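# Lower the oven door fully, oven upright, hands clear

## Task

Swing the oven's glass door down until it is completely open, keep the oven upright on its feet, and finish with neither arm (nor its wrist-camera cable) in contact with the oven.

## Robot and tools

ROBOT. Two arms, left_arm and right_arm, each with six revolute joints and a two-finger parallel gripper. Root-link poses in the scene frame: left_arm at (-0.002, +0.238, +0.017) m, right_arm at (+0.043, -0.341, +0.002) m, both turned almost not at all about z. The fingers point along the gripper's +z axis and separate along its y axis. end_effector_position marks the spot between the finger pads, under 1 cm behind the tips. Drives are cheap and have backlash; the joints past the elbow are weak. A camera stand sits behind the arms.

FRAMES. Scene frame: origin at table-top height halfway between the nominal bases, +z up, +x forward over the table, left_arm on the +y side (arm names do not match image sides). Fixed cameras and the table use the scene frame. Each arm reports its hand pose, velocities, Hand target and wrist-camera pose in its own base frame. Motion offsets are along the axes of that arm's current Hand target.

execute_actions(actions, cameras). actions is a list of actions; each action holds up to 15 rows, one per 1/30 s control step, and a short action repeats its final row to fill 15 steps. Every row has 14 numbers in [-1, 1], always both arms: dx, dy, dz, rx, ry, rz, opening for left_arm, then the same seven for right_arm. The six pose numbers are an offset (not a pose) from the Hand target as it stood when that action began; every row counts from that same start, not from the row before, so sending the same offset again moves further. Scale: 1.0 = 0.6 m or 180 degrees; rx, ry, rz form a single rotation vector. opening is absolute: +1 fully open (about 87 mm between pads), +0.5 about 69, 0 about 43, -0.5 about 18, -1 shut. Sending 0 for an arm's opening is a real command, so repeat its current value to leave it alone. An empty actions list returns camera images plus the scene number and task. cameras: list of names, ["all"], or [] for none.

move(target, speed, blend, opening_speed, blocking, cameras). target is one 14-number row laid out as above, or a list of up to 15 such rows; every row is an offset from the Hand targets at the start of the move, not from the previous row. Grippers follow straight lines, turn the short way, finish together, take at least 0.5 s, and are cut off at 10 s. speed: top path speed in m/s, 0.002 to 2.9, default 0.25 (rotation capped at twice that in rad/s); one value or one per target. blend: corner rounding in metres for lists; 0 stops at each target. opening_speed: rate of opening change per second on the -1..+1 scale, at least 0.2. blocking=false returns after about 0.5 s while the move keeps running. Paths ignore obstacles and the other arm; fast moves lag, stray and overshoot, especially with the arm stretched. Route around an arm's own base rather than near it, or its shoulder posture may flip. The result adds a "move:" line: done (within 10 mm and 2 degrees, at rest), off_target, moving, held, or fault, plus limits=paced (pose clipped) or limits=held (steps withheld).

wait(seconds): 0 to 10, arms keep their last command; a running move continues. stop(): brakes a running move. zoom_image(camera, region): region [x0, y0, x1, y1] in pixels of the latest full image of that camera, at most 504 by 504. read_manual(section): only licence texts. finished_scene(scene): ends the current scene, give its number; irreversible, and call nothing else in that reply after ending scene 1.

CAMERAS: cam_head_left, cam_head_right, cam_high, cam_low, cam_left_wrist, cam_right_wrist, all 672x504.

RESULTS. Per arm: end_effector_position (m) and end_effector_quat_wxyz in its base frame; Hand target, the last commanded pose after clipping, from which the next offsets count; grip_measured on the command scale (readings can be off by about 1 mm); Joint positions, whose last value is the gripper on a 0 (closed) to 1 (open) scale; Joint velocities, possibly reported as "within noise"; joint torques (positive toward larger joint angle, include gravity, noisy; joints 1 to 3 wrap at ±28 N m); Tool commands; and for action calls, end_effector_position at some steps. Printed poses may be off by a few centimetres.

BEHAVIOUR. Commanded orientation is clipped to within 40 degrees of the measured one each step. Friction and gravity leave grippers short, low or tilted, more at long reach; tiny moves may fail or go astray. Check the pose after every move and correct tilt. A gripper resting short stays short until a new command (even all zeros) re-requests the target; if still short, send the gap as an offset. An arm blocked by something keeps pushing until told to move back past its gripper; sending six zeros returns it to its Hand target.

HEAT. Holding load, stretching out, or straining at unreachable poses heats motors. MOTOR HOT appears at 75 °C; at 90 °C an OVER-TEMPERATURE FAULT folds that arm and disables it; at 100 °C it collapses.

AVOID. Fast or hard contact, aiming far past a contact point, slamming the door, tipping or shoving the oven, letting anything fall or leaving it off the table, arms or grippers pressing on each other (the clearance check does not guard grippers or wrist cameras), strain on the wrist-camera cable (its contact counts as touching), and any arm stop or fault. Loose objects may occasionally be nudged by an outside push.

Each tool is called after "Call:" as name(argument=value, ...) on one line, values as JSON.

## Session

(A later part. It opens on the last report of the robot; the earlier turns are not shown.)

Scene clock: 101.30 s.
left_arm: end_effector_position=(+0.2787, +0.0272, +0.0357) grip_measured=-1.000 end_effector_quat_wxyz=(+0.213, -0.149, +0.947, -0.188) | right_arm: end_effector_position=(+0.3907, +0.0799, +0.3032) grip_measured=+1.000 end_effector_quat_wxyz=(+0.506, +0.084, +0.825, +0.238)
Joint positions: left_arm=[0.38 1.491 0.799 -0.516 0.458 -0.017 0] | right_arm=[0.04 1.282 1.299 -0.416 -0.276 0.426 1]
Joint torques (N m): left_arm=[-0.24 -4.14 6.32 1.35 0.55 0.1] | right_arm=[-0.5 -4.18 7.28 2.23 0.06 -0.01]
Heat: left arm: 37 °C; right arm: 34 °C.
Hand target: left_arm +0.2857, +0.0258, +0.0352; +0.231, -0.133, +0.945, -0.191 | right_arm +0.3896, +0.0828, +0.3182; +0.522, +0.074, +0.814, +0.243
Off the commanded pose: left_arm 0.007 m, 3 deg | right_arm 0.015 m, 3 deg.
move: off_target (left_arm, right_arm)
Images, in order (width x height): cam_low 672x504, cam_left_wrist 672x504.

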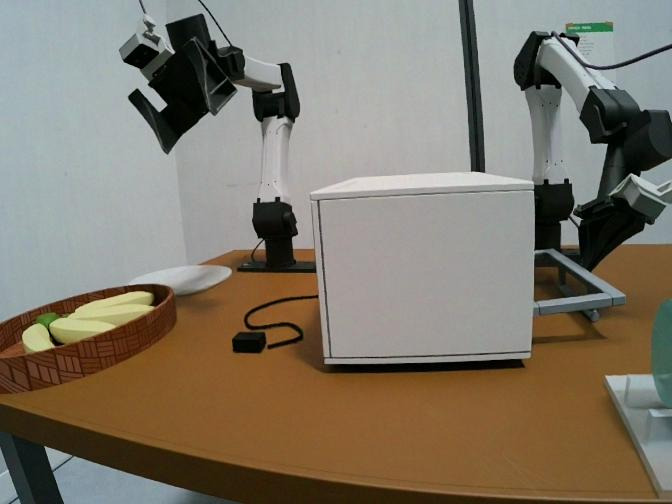

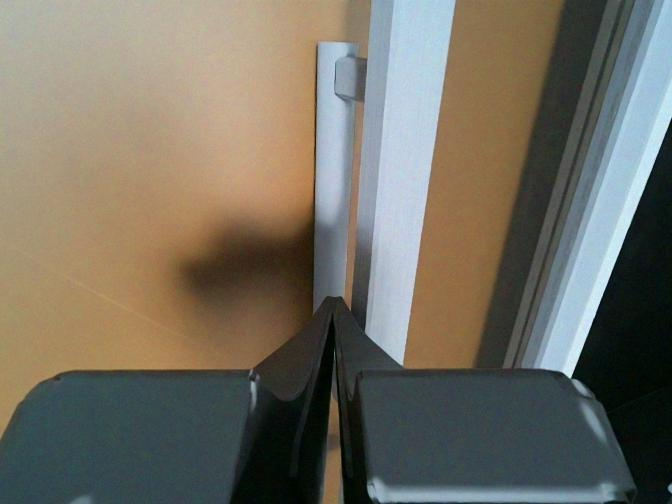

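Call:
move(target=[[-0.023,-0.0254,-0.0493,0,0,0,-1,0,0,0,0,0,0,1],[-0.0195,-0.0435,-0.0417,0,0,0,-1,0,0,0,0,0,0,1],[0.0022,-0.0195,0.005,0,0,0,-1,0,0,0,0,0,0,1]], cameras=["cam_left_wrist","cam_low","cam_head_left"], speed=[0.12,0.12,0.05])

Scene clock: 107.43 s.
left_arm: end_effector_position=(+0.2920, +0.0097, +0.0566) grip_measured=-1.000 end_effector_quat_wxyz=(+0.244, -0.131, +0.937, -0.212) | right_arm: end_effector_position=(+0.3907, +0.0799, +0.3032) grip_measured=+1.000 end_effector_quat_wxyz=(+0.506, +0.084, +0.825, +0.238)
Joint positions: left_arm=[0.336 1.445 0.812 -0.498 0.506 -0.057 0] | right_arm=[0.04 1.282 1.299 -0.416 -0.276 0.426 1]
Joint torques (N m): left_arm=[-0.72 -2.02 4.53 1.38 -0.02 0.01] | right_arm=[-0.54 -4.08 7.35 2.23 0.05 -0.04]
Heat: left arm: 37 °C; right arm: 34 °C.
Hand target: left_arm +0.2879, +0.0140, +0.0372; +0.231, -0.133, +0.945, -0.191 | right_arm +0.3896, +0.0828, +0.3182; +0.522, +0.074, +0.814, +0.243
Off the commanded pose: left_arm 0.020 m, 3 deg | right_arm 0.015 m, 3 deg.
move: off_target (left_arm, right_arm)
Images, in order (width x height): cam_head_left 672x504, cam_low 672x504, cam_left_wrist 672x504.

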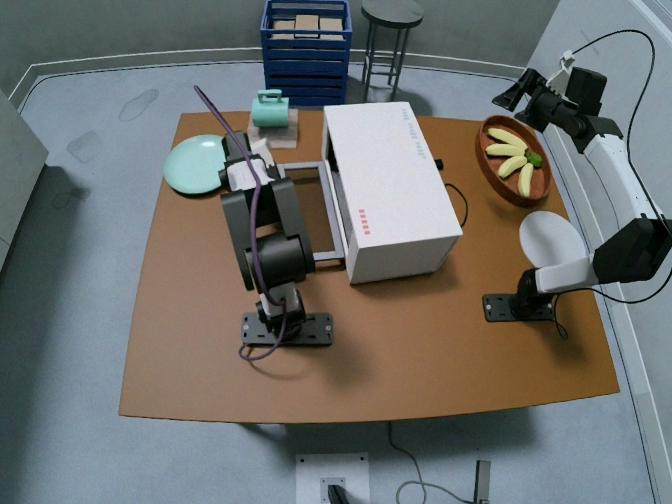

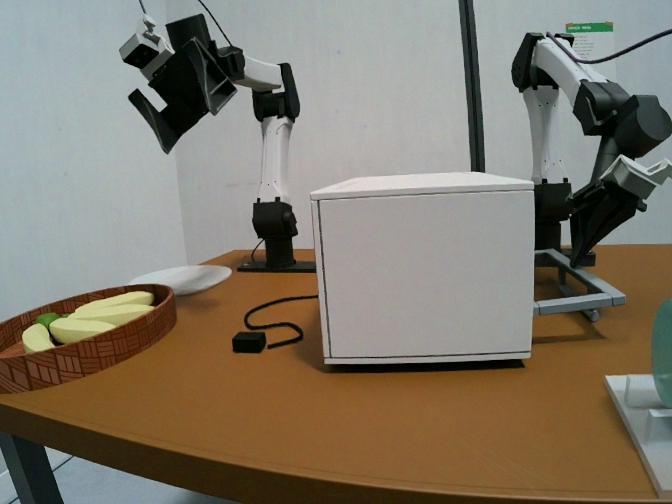

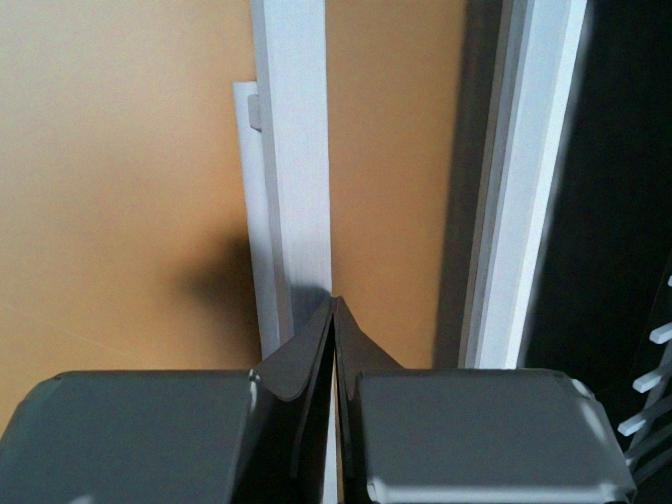

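Call:
move(target=[[-0.032,-0.035,-0.068,0,0,0,-1,0,0,0,0,0,0,1],[-0.104,-0.0237,-0.223,0,0,0,-1,0,0,0,0,0,0,1]], cameras=["cam_low","cam_head_right"], blend=0.02)

Scene clock: 111.07 s.
left_arm: end_effector_position=(+0.2782, +0.0628, +0.1679) grip_measured=-1.000 end_effector_quat_wxyz=(+0.225, -0.141, +0.946, -0.185) | right_arm: end_effector_position=(+0.3907, +0.0799, +0.3032) grip_measured=+1.000 end_effector_quat_wxyz=(+0.506, +0.084, +0.825, +0.238)
Joint positions: left_arm=[0.506 1.451 1.305 -1.1 0.503 0.126 0] | right_arm=[0.04 1.282 1.299 -0.416 -0.276 0.426 1]
Joint torques (N m): left_arm=[0.18 -4.12 10.92 0.61 0.66 0.16] | right_arm=[-0.47 -4.12 7.41 2.25 0.06 -0.04]
Heat: left arm: 37 °C; right arm: 34 °C.
Hand target: left_arm +0.2787, +0.0627, +0.1770; +0.231, -0.133, +0.945, -0.191 | right_arm +0.3896, +0.0828, +0.3182; +0.522, +0.074, +0.814, +0.243
Off the commanded pose: left_arm 0.009 m, 1 deg | right_arm 0.015 m, 3 deg.
move: off_target (right_arm)
Images, in order (width x height): cam_head_right 672x504, cam_low 672x504.

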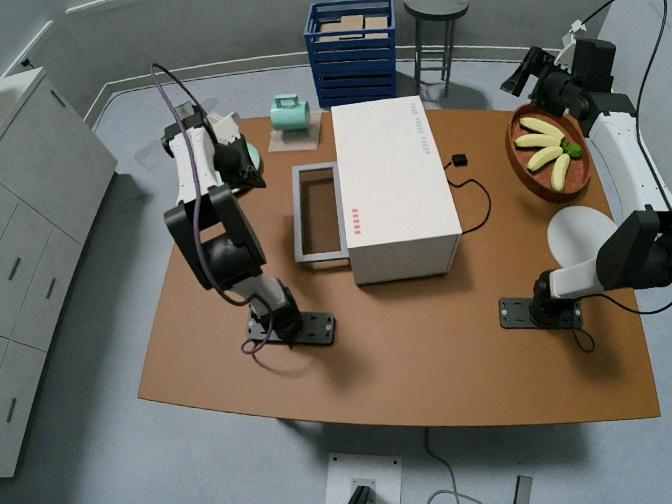

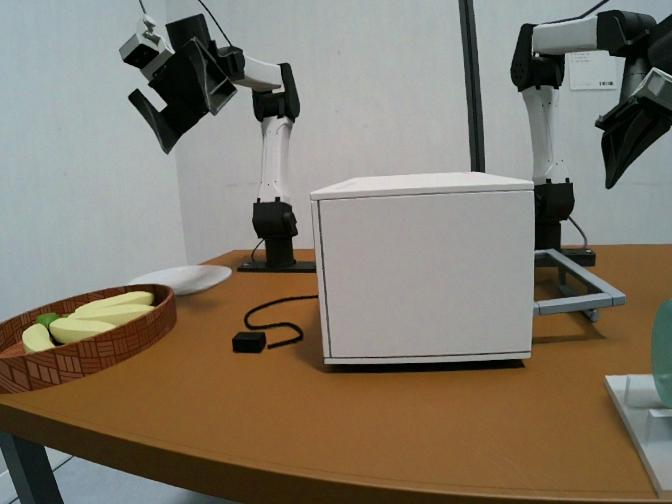

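Call:
finished_scene(scene=2)

The scene is finished: the task was done.


## Next scene

The same job, from a new start.

Call:
execute_actions(actions=[])

Scene clock: 0.00 s.
left_arm: end_effector_position=(+0.2380, -0.0182, +0.1184) grip_measured=+0.979 end_effector_quat_wxyz=(+0.587, -0.054, +0.794, -0.151) | right_arm: end_effector_position=(+0.3016, +0.1846, +0.2426) grip_measured=+1.000 end_effector_quat_wxyz=(+0.542, -0.135, +0.795, +0.237)
Joint positions: left_arm=[0.275 0.292 0.193 -0.198 0.441 -0.19 0.989] | right_arm=[0.475 1 0.842 -0.149 -0.099 0.212 1]
Joint velocities: within noise
Joint torques (N m): no reading
Heat: left arm: 30 °C; right arm: 26 °C.
Hand target: left_arm +0.2386, -0.0199, +0.1231; +0.588, -0.048, +0.792, -0.153 | right_arm +0.3013, +0.1875, +0.2559; +0.555, -0.140, +0.784, +0.243
Tool commands: left_gripper/opening=+1.0 right_gripper/opening=+1.0

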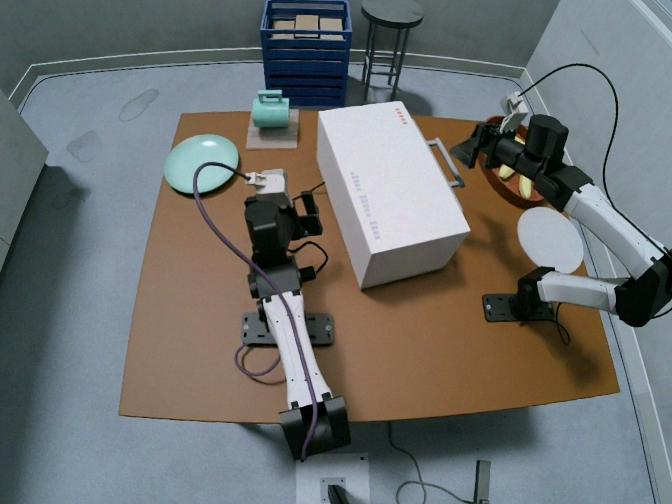

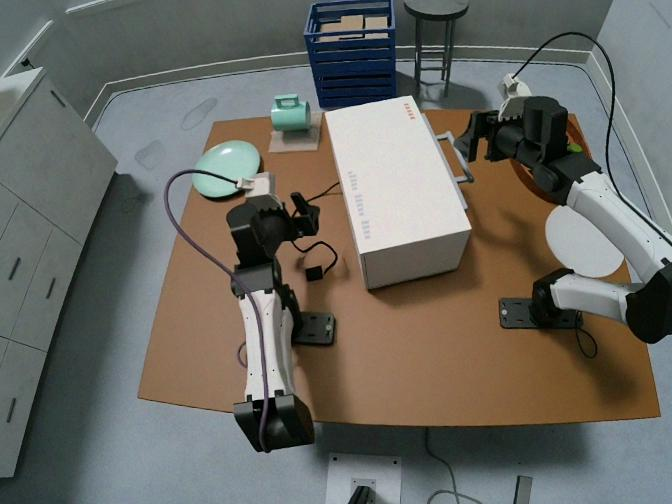

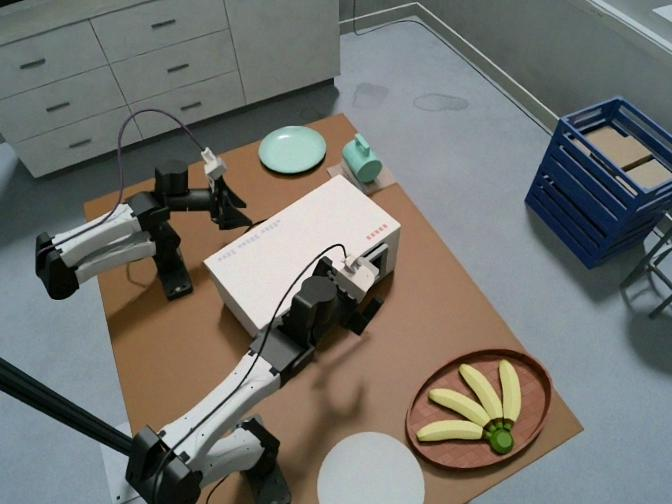

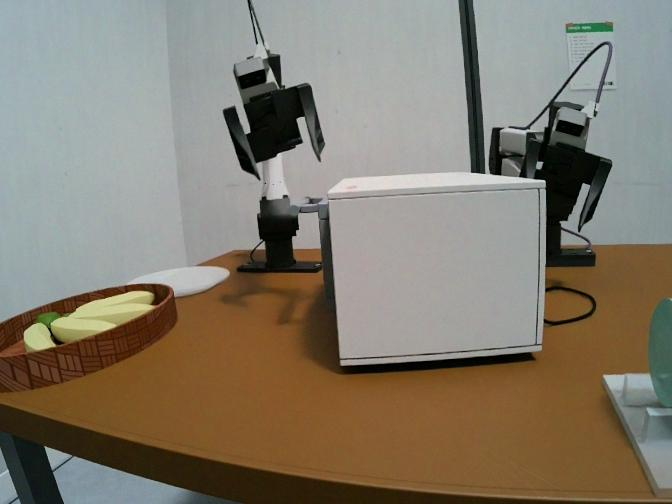

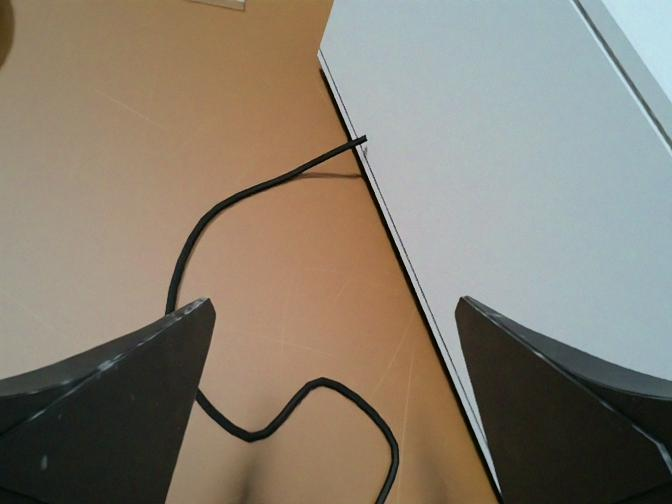

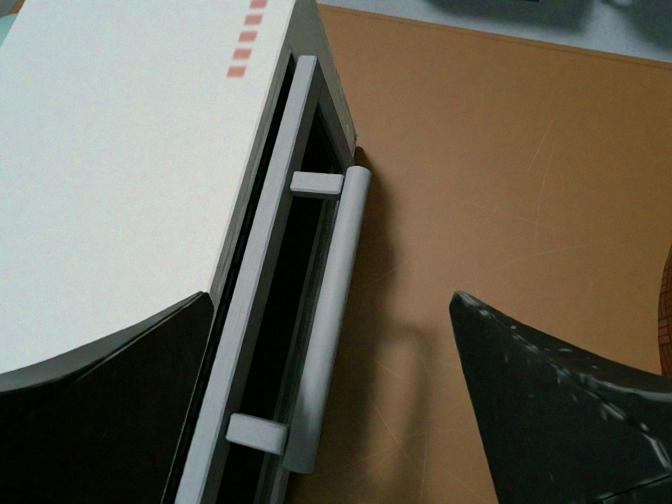

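Call:
move(target=[0,0,0,0,0,0,1,0.0435,-0.017,-0.004,0.0059,0.2487,0.0946,0], cameras=["cam_right_wrist"], speed=0.4)

Scene clock: 9.47 s.
left_arm: end_effector_position=(+0.2380, -0.0182, +0.1184) grip_measured=+0.979 end_effector_quat_wxyz=(+0.587, -0.054, +0.794, -0.151) | right_arm: end_effector_position=(+0.2997, +0.1765, +0.2207) grip_measured=+0.000 end_effector_quat_wxyz=(+0.182, -0.092, +0.951, +0.232)
Joint positions: left_arm=[0.275 0.292 0.193 -0.198 0.441 -0.19 0.989] | right_arm=[0.328 1.584 1.624 -1.121 -0.36 0.226 0.5]
Joint torques (N m): left_arm=[-0.23 1.92 10.15 1.87 0.25 -0.05] | right_arm=[-1.1 -4.45 8.65 0.88 -0.23 -0.12]
Heat: left arm: 32 °C; right arm: 28 °C.
Hand target: left_arm +0.2386, -0.0199, +0.1231; +0.588, -0.048, +0.792, -0.153 | right_arm +0.2953, +0.1789, +0.2297; +0.176, -0.102, +0.949, +0.242
Off the commanded pose: left_arm 0.005 m, 1 deg | right_arm 0.010 m, 2 deg.
move: done
Images, in order (width x height): cam_right_wrist 672x504.

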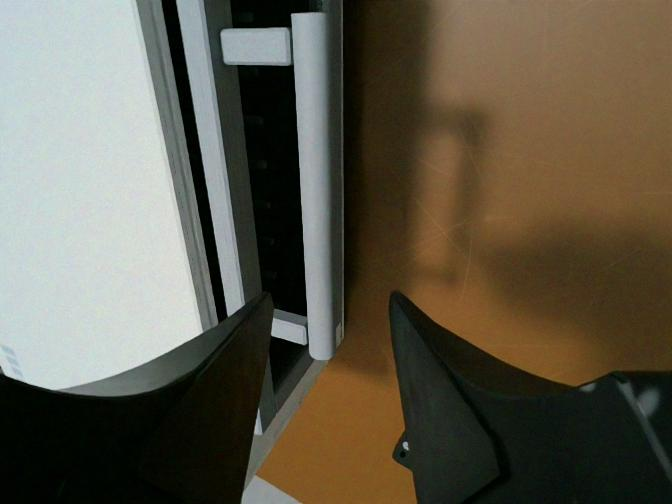

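Call:
move(target=[[0,0,0,0,0,0,1,0,0.011,0.0925,0,0,0,0],[0,0,0,0,0,0,1,0,0.011,0.0925,0,0,0,-0.66]], cameras=["cam_right_wrist"], speed=0.15, opening_speed=0.8)

Scene clock: 15.20 s.
left_arm: end_effector_position=(+0.2380, -0.0182, +0.1184) grip_measured=+0.979 end_effector_quat_wxyz=(+0.587, -0.054, +0.794, -0.151) | right_arm: end_effector_position=(+0.3021, +0.2017, +0.1830) grip_measured=-0.590 end_effector_quat_wxyz=(+0.158, -0.099, +0.956, +0.227)
Joint positions: left_arm=[0.275 0.292 0.193 -0.198 0.441 -0.19 0.989] | right_arm=[0.4 1.641 1.543 -1.014 -0.334 0.272 0.205]
Joint torques (N m): left_arm=[-0.25 1.91 10.15 1.86 0.26 -0.05] | right_arm=[-0.28 -5.46 5.26 1.87 -0.11 0.07]
Heat: left arm: 33 °C; right arm: 28 °C.
Hand target: left_arm +0.2386, -0.0199, +0.1231; +0.588, -0.048, +0.792, -0.153 | right_arm +0.3093, +0.2121, +0.1870; +0.176, -0.102, +0.949, +0.242
Off the commanded pose: left_arm 0.005 m, 1 deg | right_arm 0.013 m, 3 deg.
move: off_target (right_arm); target 2's new opening was sent with right_arm's hand 0.012 m and 3 deg from that target
Images, in order (width x height): cam_right_wrist 672x504.

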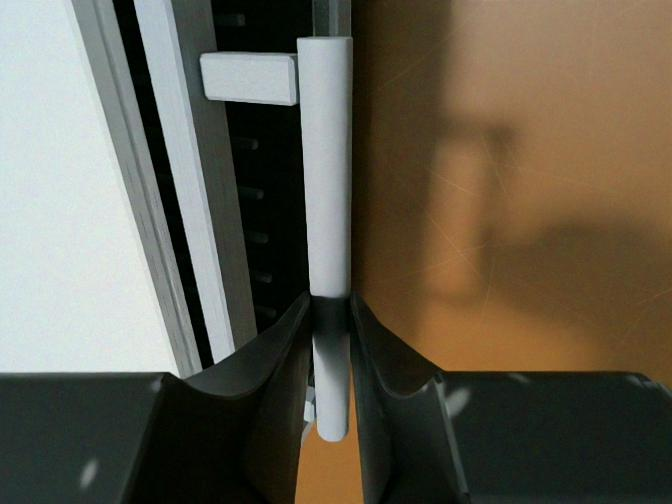

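Call:
move(target=[[0,0,0,0,0,0,1,0.002,-0.0868,0.0042,-0.1007,0,0.047,-0.66],[0,0,0,0,0,0,1,0.0167,-0.1543,0.0358,-0.176,0,0.082,-0.66],[0,0,0,0,0,0,1,0.0377,-0.2017,0.081,-0.2265,0,0.1058,-0.66]], cameras=["cam_right_wrist","cam_low"], speed=0.12, blend=0.02)

Scene clock: 23.30 s.
left_arm: end_effector_position=(+0.2380, -0.0182, +0.1184) grip_measured=+0.979 end_effector_quat_wxyz=(+0.587, -0.054, +0.794, -0.151) | right_arm: end_effector_position=(+0.3265, +0.1276, +0.0879) grip_measured=-0.578 end_effector_quat_wxyz=(+0.064, +0.014, +0.815, +0.575)
Joint positions: left_arm=[0.275 0.292 0.193 -0.198 0.441 -0.19 0.989] | right_arm=[-0.117 2.003 1.222 -0.759 -1.235 -0.061 0.211]
Joint torques (N m): left_arm=[-0.23 1.91 10.17 1.86 0.25 -0.05] | right_arm=[-0.7 -6.45 4.31 1.19 -0.52 -0.01]
Heat: left arm: 34 °C; right arm: 28 °C.
Hand target: left_arm +0.2386, -0.0199, +0.1231; +0.588, -0.048, +0.792, -0.153 | right_arm +0.3360, +0.1294, +0.0871; +0.088, -0.001, +0.809, +0.581
Off the commanded pose: left_arm 0.005 m, 1 deg | right_arm 0.010 m, 3 deg.
move: off_target (right_arm)
Images, in order (width x height): cam_low 672x504, cam_right_wrist 672x504.

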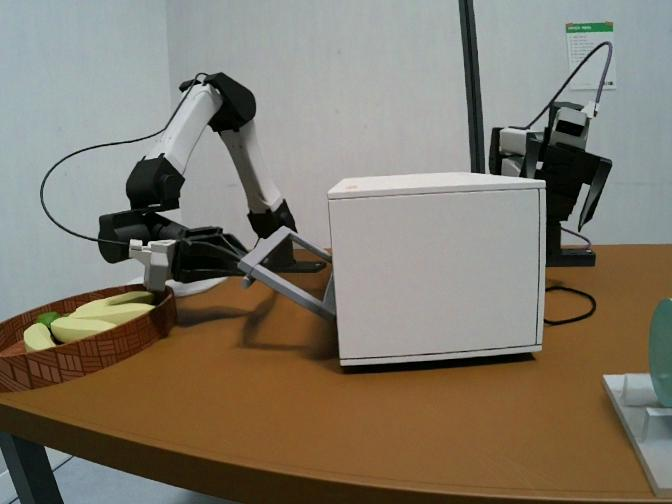

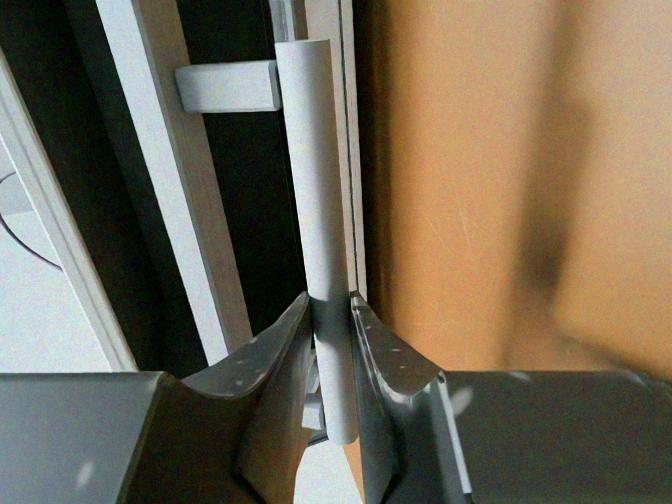

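Call:
wait(seconds=0, cameras=["cam_high","cam_head_left"])

Scene clock: 24.33 s.
left_arm: end_effector_position=(+0.2380, -0.0182, +0.1184) grip_measured=+0.979 end_effector_quat_wxyz=(+0.587, -0.054, +0.794, -0.151) | right_arm: end_effector_position=(+0.3265, +0.1276, +0.0879) grip_measured=-0.578 end_effector_quat_wxyz=(+0.064, +0.014, +0.815, +0.575)
Joint positions: left_arm=[0.275 0.292 0.193 -0.198 0.441 -0.19 0.989] | right_arm=[-0.117 2.003 1.222 -0.759 -1.235 -0.061 0.211]
Joint torques (N m): left_arm=[-0.25 1.91 10.17 1.86 0.25 -0.05] | right_arm=[-0.68 -6.41 4.27 1.19 -0.54 0]
Heat: left arm: 34 °C; right arm: 28 °C.
Hand target: left_arm +0.2386, -0.0199, +0.1231; +0.588, -0.048, +0.792, -0.153 | right_arm +0.3360, +0.1294, +0.0871; +0.088, -0.001, +0.809, +0.581
Tool commands: left_gripper/opening=+1.0 right_gripper/opening=-0.66
Off the commanded pose: left_arm 0.005 m, 1 deg | right_arm 0.010 m, 3 deg.
Images, in order (width x height): cam_head_left 672x504, cam_high 672x504.

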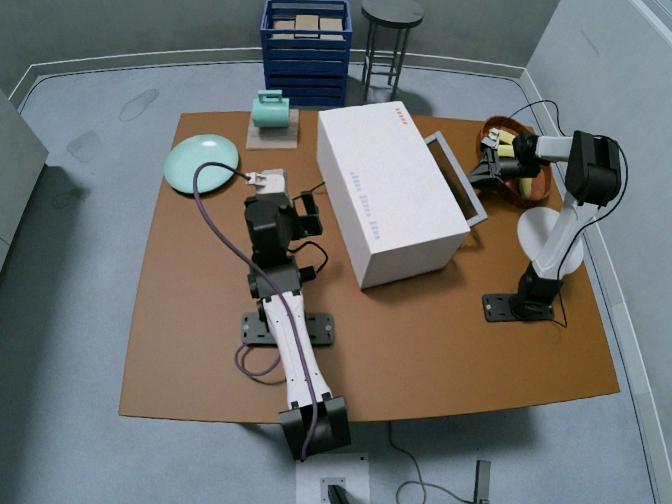

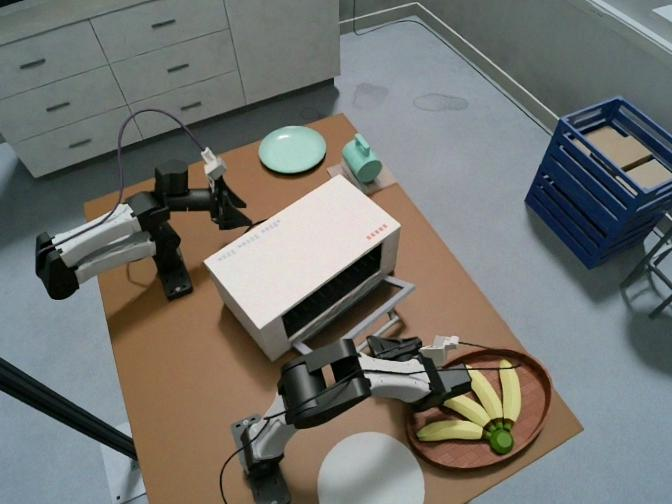

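Call:
move(target=[0,0,0,0,0,0,1,0.0097,-0.0627,0.0207,0.0906,0,-0.0423,-0.66], cameras=["cam_right_wrist","cam_low","cam_high"], speed=0.1)

Scene clock: 33.90 s.
left_arm: end_effector_position=(+0.2380, -0.0182, +0.1184) grip_measured=+0.979 end_effector_quat_wxyz=(+0.587, -0.054, +0.794, -0.151) | right_arm: end_effector_position=(+0.3276, +0.1294, +0.0404) grip_measured=-0.585 end_effector_quat_wxyz=(+0.096, -0.030, +0.875, +0.473)
Joint positions: left_arm=[0.275 0.292 0.193 -0.198 0.441 -0.19 0.989] | right_arm=[-0.054 1.971 1.135 -0.56 -0.998 -0.027 0.208]
Joint torques (N m): left_arm=[-0.24 1.92 10.15 1.86 0.25 -0.04] | right_arm=[0.06 -10.32 3.99 1.16 0.1 0.08]
Heat: left arm: 35 °C; right arm: 28 °C.
Hand target: left_arm +0.2386, -0.0199, +0.1231; +0.588, -0.048, +0.792, -0.153 | right_arm +0.3359, +0.1294, +0.0471; +0.125, -0.042, +0.881, +0.453
Off the commanded pose: left_arm 0.005 m, 1 deg | right_arm 0.011 m, 4 deg.
move: off_target (right_arm)
Images, in order (width x height): cam_high 672x504, cam_low 672x504, cam_right_wrist 672x504.

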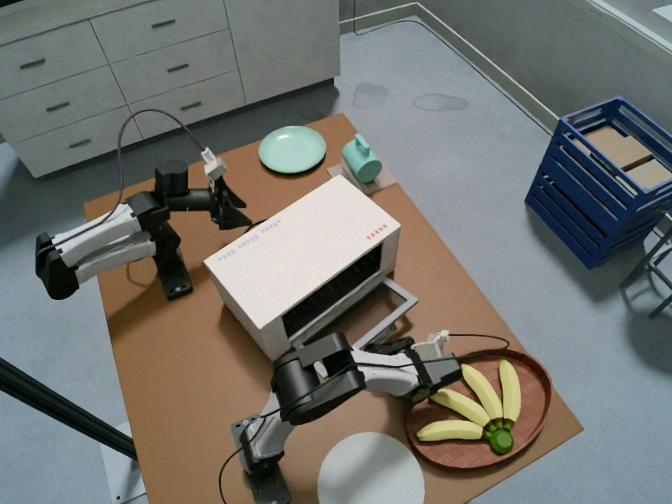

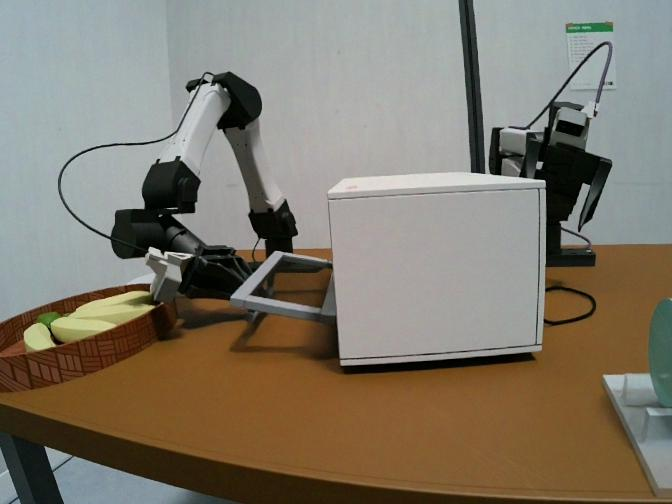

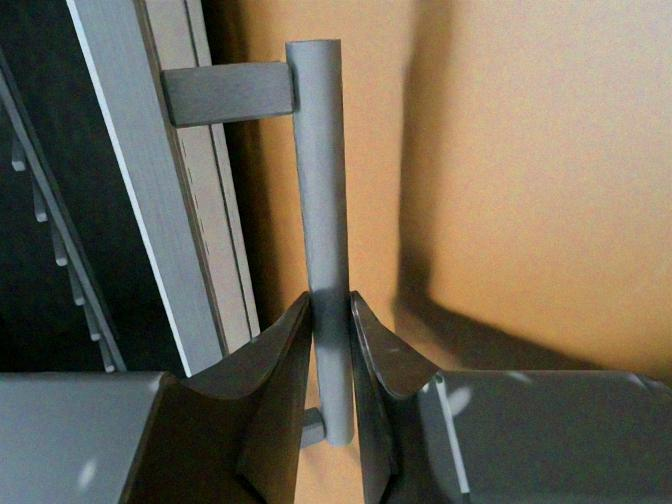

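Call:
move(target=[[0,0,0,0,0,0,1,0,0,0,0,0,0,-0.3],[0,0,0,0,0,0,1,0.0337,-0.0105,-0.0067,0.0352,0,-0.0164,-0.3]], cameras=["cam_right_wrist","cam_low","cam_high"], speed=0.06, opening_speed=0.4)

Scene clock: 42.83 s.
left_arm: end_effector_position=(+0.2380, -0.0182, +0.1184) grip_measured=+0.979 end_effector_quat_wxyz=(+0.587, -0.054, +0.794, -0.151) | right_arm: end_effector_position=(+0.3112, +0.1184, +0.0285) grip_measured=-0.300 end_effector_quat_wxyz=(+0.111, -0.037, +0.907, +0.405)
Joint positions: left_arm=[0.275 0.292 0.193 -0.198 0.441 -0.19 0.989] | right_arm=[-0.04 1.868 1.03 -0.517 -0.847 -0.024 0.35]
Joint torques (N m): left_arm=[-0.24 1.91 10.17 1.86 0.25 -0.04] | right_arm=[0.62 -9.52 3.82 1.14 -0.16 -0.09]
Heat: left arm: 36 °C; right arm: 29 °C.
Hand target: left_arm +0.2386, -0.0199, +0.1231; +0.588, -0.048, +0.792, -0.153 | right_arm +0.3168, +0.1233, +0.0391; +0.139, -0.058, +0.904, +0.401
Off the commanded pose: left_arm 0.005 m, 1 deg | right_arm 0.013 m, 4 deg.
move: off_target (right_arm)
Images, in order (width x height): cam_high 672x504, cam_low 672x504, cam_right_wrist 672x504.

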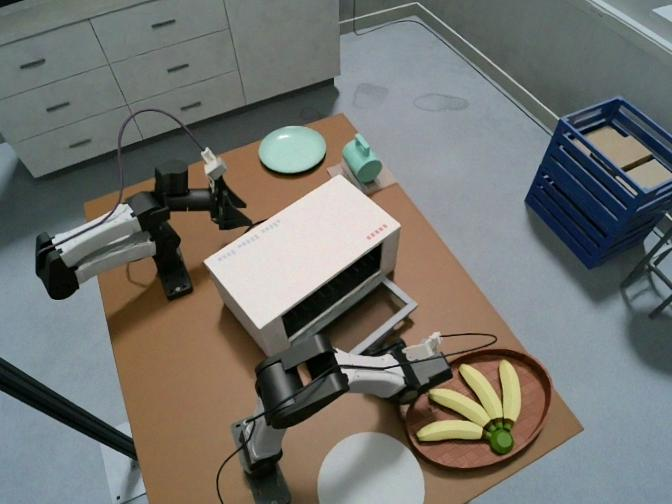

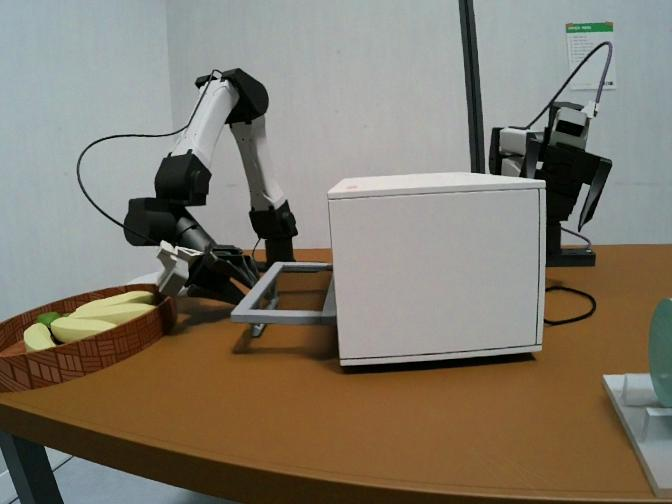

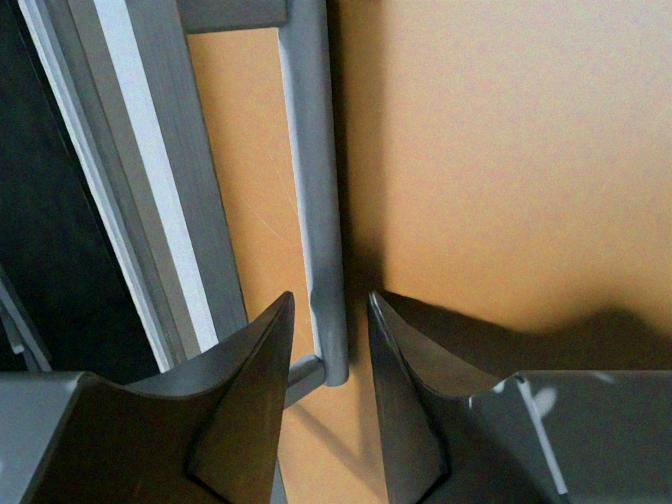

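Call:
move(target=[[0,0,0,0,0,0,1,0,0,-0.0833,0,0,0,-0.3],[0,0,0,0,0,0,1,0,0,-0.2,0,0,0,-0.3]], cameras=["cam_right_wrist","cam_low","cam_head_left"], speed=[0.06,0.2], blend=0.02)

Scene clock: 47.70 s.
left_arm: end_effector_position=(+0.2380, -0.0182, +0.1184) grip_measured=+0.979 end_effector_quat_wxyz=(+0.587, -0.054, +0.794, -0.151) | right_arm: end_effector_position=(+0.2869, +0.0342, +0.1017) grip_measured=-0.300 end_effector_quat_wxyz=(+0.122, -0.049, +0.910, +0.394)
Joint positions: left_arm=[0.275 0.292 0.193 -0.198 0.441 -0.19 0.989] | right_arm=[-0.309 1.77 1.248 -1.118 -0.848 -0.447 0.35]
Joint torques (N m): left_arm=[-0.23 1.91 10.15 1.86 0.25 -0.05] | right_arm=[-0.64 -6.58 7.62 -0.13 -0.51 -0.17]
Heat: left arm: 37 °C; right arm: 30 °C.
Hand target: left_arm +0.2386, -0.0199, +0.1231; +0.588, -0.048, +0.792, -0.153 | right_arm +0.2922, +0.0345, +0.1160; +0.139, -0.058, +0.904, +0.401
Off the commanded pose: left_arm 0.005 m, 1 deg | right_arm 0.015 m, 2 deg.
move: off_target (right_arm)
Images, in order (width x height): cam_head_left 672x504, cam_low 672x504, cam_right_wrist 672x504.

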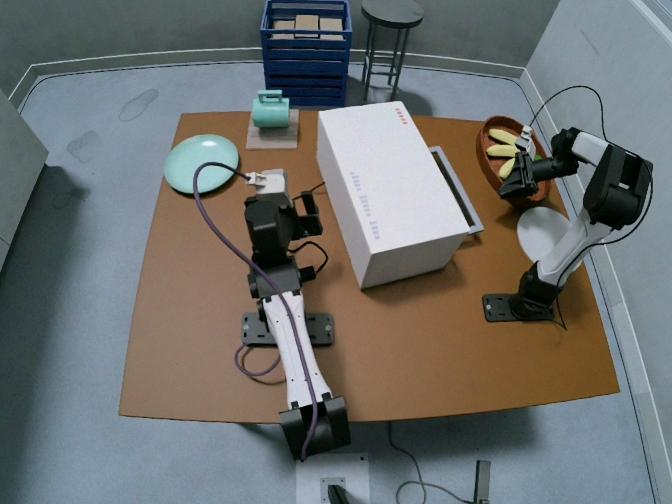

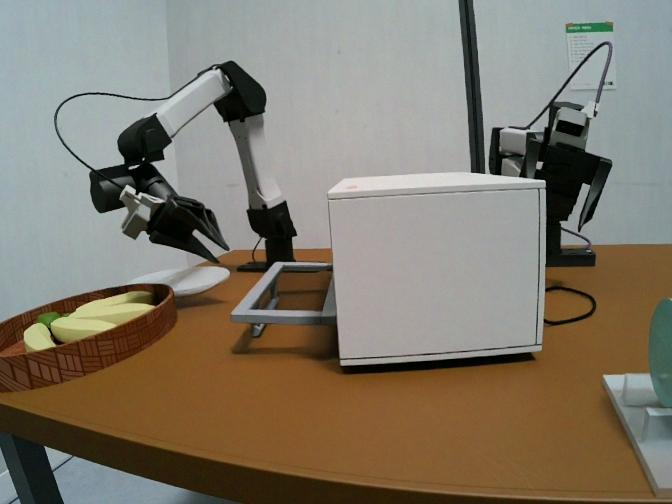

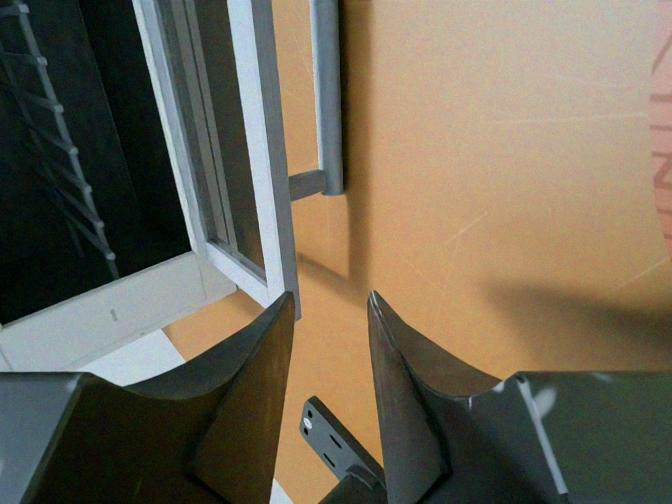

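Call:
move(target=[[0,0,0,0,0,0,1,-0.045,0.0958,0.0383,0.1007,0,-0.047,-1],[0,0,0,0,0,0,1,-0.0587,0.0893,0.1547,0.1007,0,-0.047,-1]], cameras=["cam_right_wrist"], speed=0.2, blend=0.02)

Scene clock: 56.73 s.
left_arm: end_effector_position=(+0.2380, -0.0182, +0.1184) grip_measured=+0.979 end_effector_quat_wxyz=(+0.587, -0.054, +0.794, -0.151) | right_arm: end_effector_position=(+0.3226, +0.1381, +0.1059) grip_measured=-0.970 end_effector_quat_wxyz=(+0.154, -0.099, +0.951, +0.248)
Joint positions: left_arm=[0.275 0.292 0.193 -0.198 0.441 -0.19 0.989] | right_arm=[0.17 1.675 1.27 -0.792 -0.471 0.053 0.015]
Joint torques (N m): left_arm=[-0.23 1.91 10.15 1.86 0.25 -0.04] | right_arm=[-0.32 -5.56 4.97 1.67 0.11 0.07]
Heat: left arm: 38 °C; right arm: 30 °C.
Hand target: left_arm +0.2386, -0.0199, +0.1231; +0.588, -0.048, +0.792, -0.153 | right_arm +0.3333, +0.1389, +0.1050; +0.176, -0.102, +0.949, +0.242
Off the commanded pose: left_arm 0.005 m, 1 deg | right_arm 0.011 m, 3 deg.
move: off_target (right_arm)
Images, in order (width x height): cam_right_wrist 672x504.

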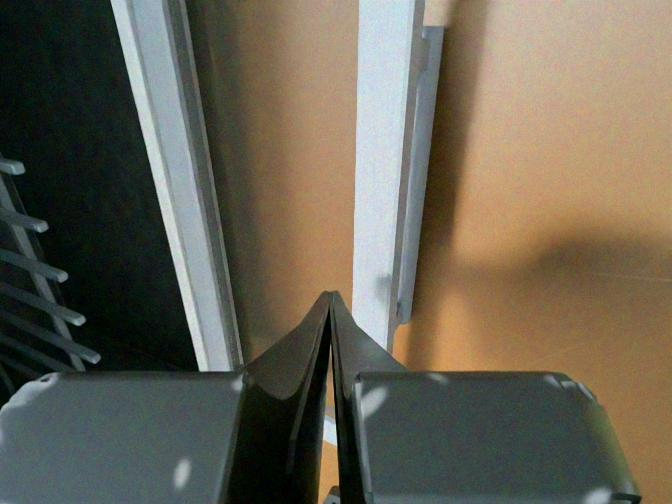

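Call:
move(target=[0,0,0,0,0,0,1,0.0305,-0.0428,0.0652,0,0,0,-1], cameras=["cam_right_wrist","cam_low"], speed=0.05)

Scene clock: 60.63 s.
left_arm: end_effector_position=(+0.2380, -0.0182, +0.1184) grip_measured=+0.979 end_effector_quat_wxyz=(+0.587, -0.054, +0.794, -0.151) | right_arm: end_effector_position=(+0.3236, +0.1490, +0.0737) grip_measured=-0.970 end_effector_quat_wxyz=(+0.164, -0.108, +0.940, +0.278)
Joint positions: left_arm=[0.275 0.292 0.193 -0.198 0.441 -0.19 0.989] | right_arm=[0.173 1.703 1.142 -0.605 -0.532 0.057 0.015]
Joint torques (N m): left_arm=[-0.25 1.91 10.17 1.86 0.25 -0.05] | right_arm=[-1.32 -3.67 3.33 1.7 0.47 -0.14]
Heat: left arm: 38 °C; right arm: 29 °C.
Hand target: left_arm +0.2386, -0.0199, +0.1231; +0.588, -0.048, +0.792, -0.153 | right_arm +0.3347, +0.1342, +0.0550; +0.176, -0.102, +0.949, +0.242
Off the commanded pose: left_arm 0.005 m, 1 deg | right_arm 0.026 m, 5 deg.
move: off_target (right_arm)
Images, in order (width x height): cam_low 672x504, cam_right_wrist 672x504.

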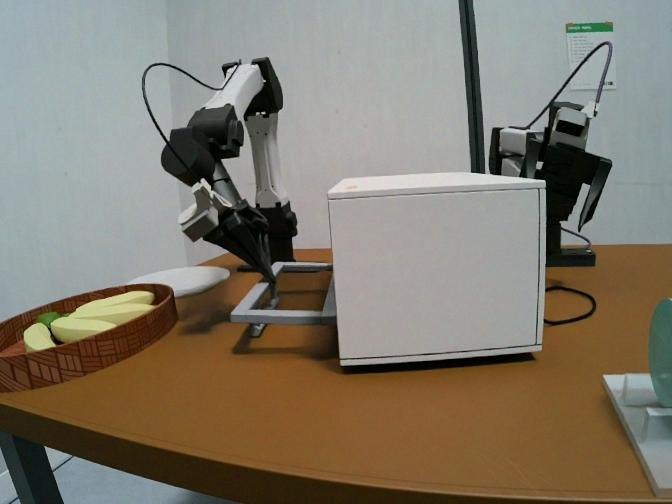

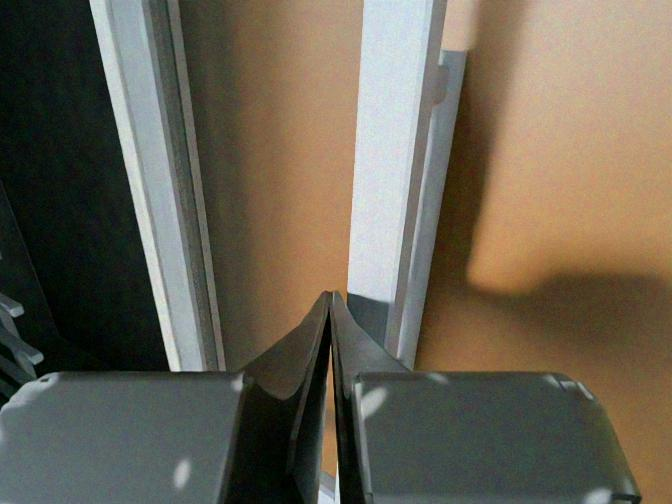

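Call:
move(target=[[0,0,0,0,0,0,1,-0.032,0.0353,-0.068,0,0,0,-1],[0,0,0,0,0,0,1,-0.101,0.001,-0.216,0,0,0,-1]], cameras=["cam_low"], blend=0.02)

Scene clock: 63.90 s.
left_arm: end_effector_position=(+0.2380, -0.0182, +0.1184) grip_measured=+0.979 end_effector_quat_wxyz=(+0.587, -0.054, +0.794, -0.151) | right_arm: end_effector_position=(+0.3548, +0.0742, +0.1759) grip_measured=-0.970 end_effector_quat_wxyz=(+0.176, -0.093, +0.952, +0.233)
Joint positions: left_arm=[0.275 0.292 0.193 -0.198 0.441 -0.19 0.989] | right_arm=[-0.016 1.753 1.649 -1.135 -0.501 -0.125 0.015]
Joint torques (N m): left_arm=[-0.23 1.89 10.17 1.87 0.25 -0.05] | right_arm=[-0.4 -5.9 8.31 0.59 -0.3 -0.13]
Heat: left arm: 38 °C; right arm: 29 °C.
Hand target: left_arm +0.2386, -0.0199, +0.1231; +0.588, -0.048, +0.792, -0.153 | right_arm +0.3534, +0.0771, +0.1848; +0.176, -0.102, +0.949, +0.242
Off the commanded pose: left_arm 0.005 m, 1 deg | right_arm 0.009 m, 1 deg.
move: done
Images, in order (width x height): cam_low 672x504.

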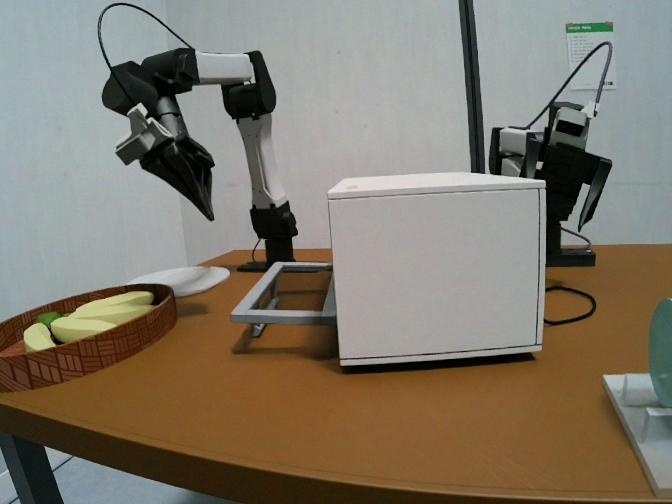

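Call:
finished_scene(scene=3)

The scene is finished: the task was done.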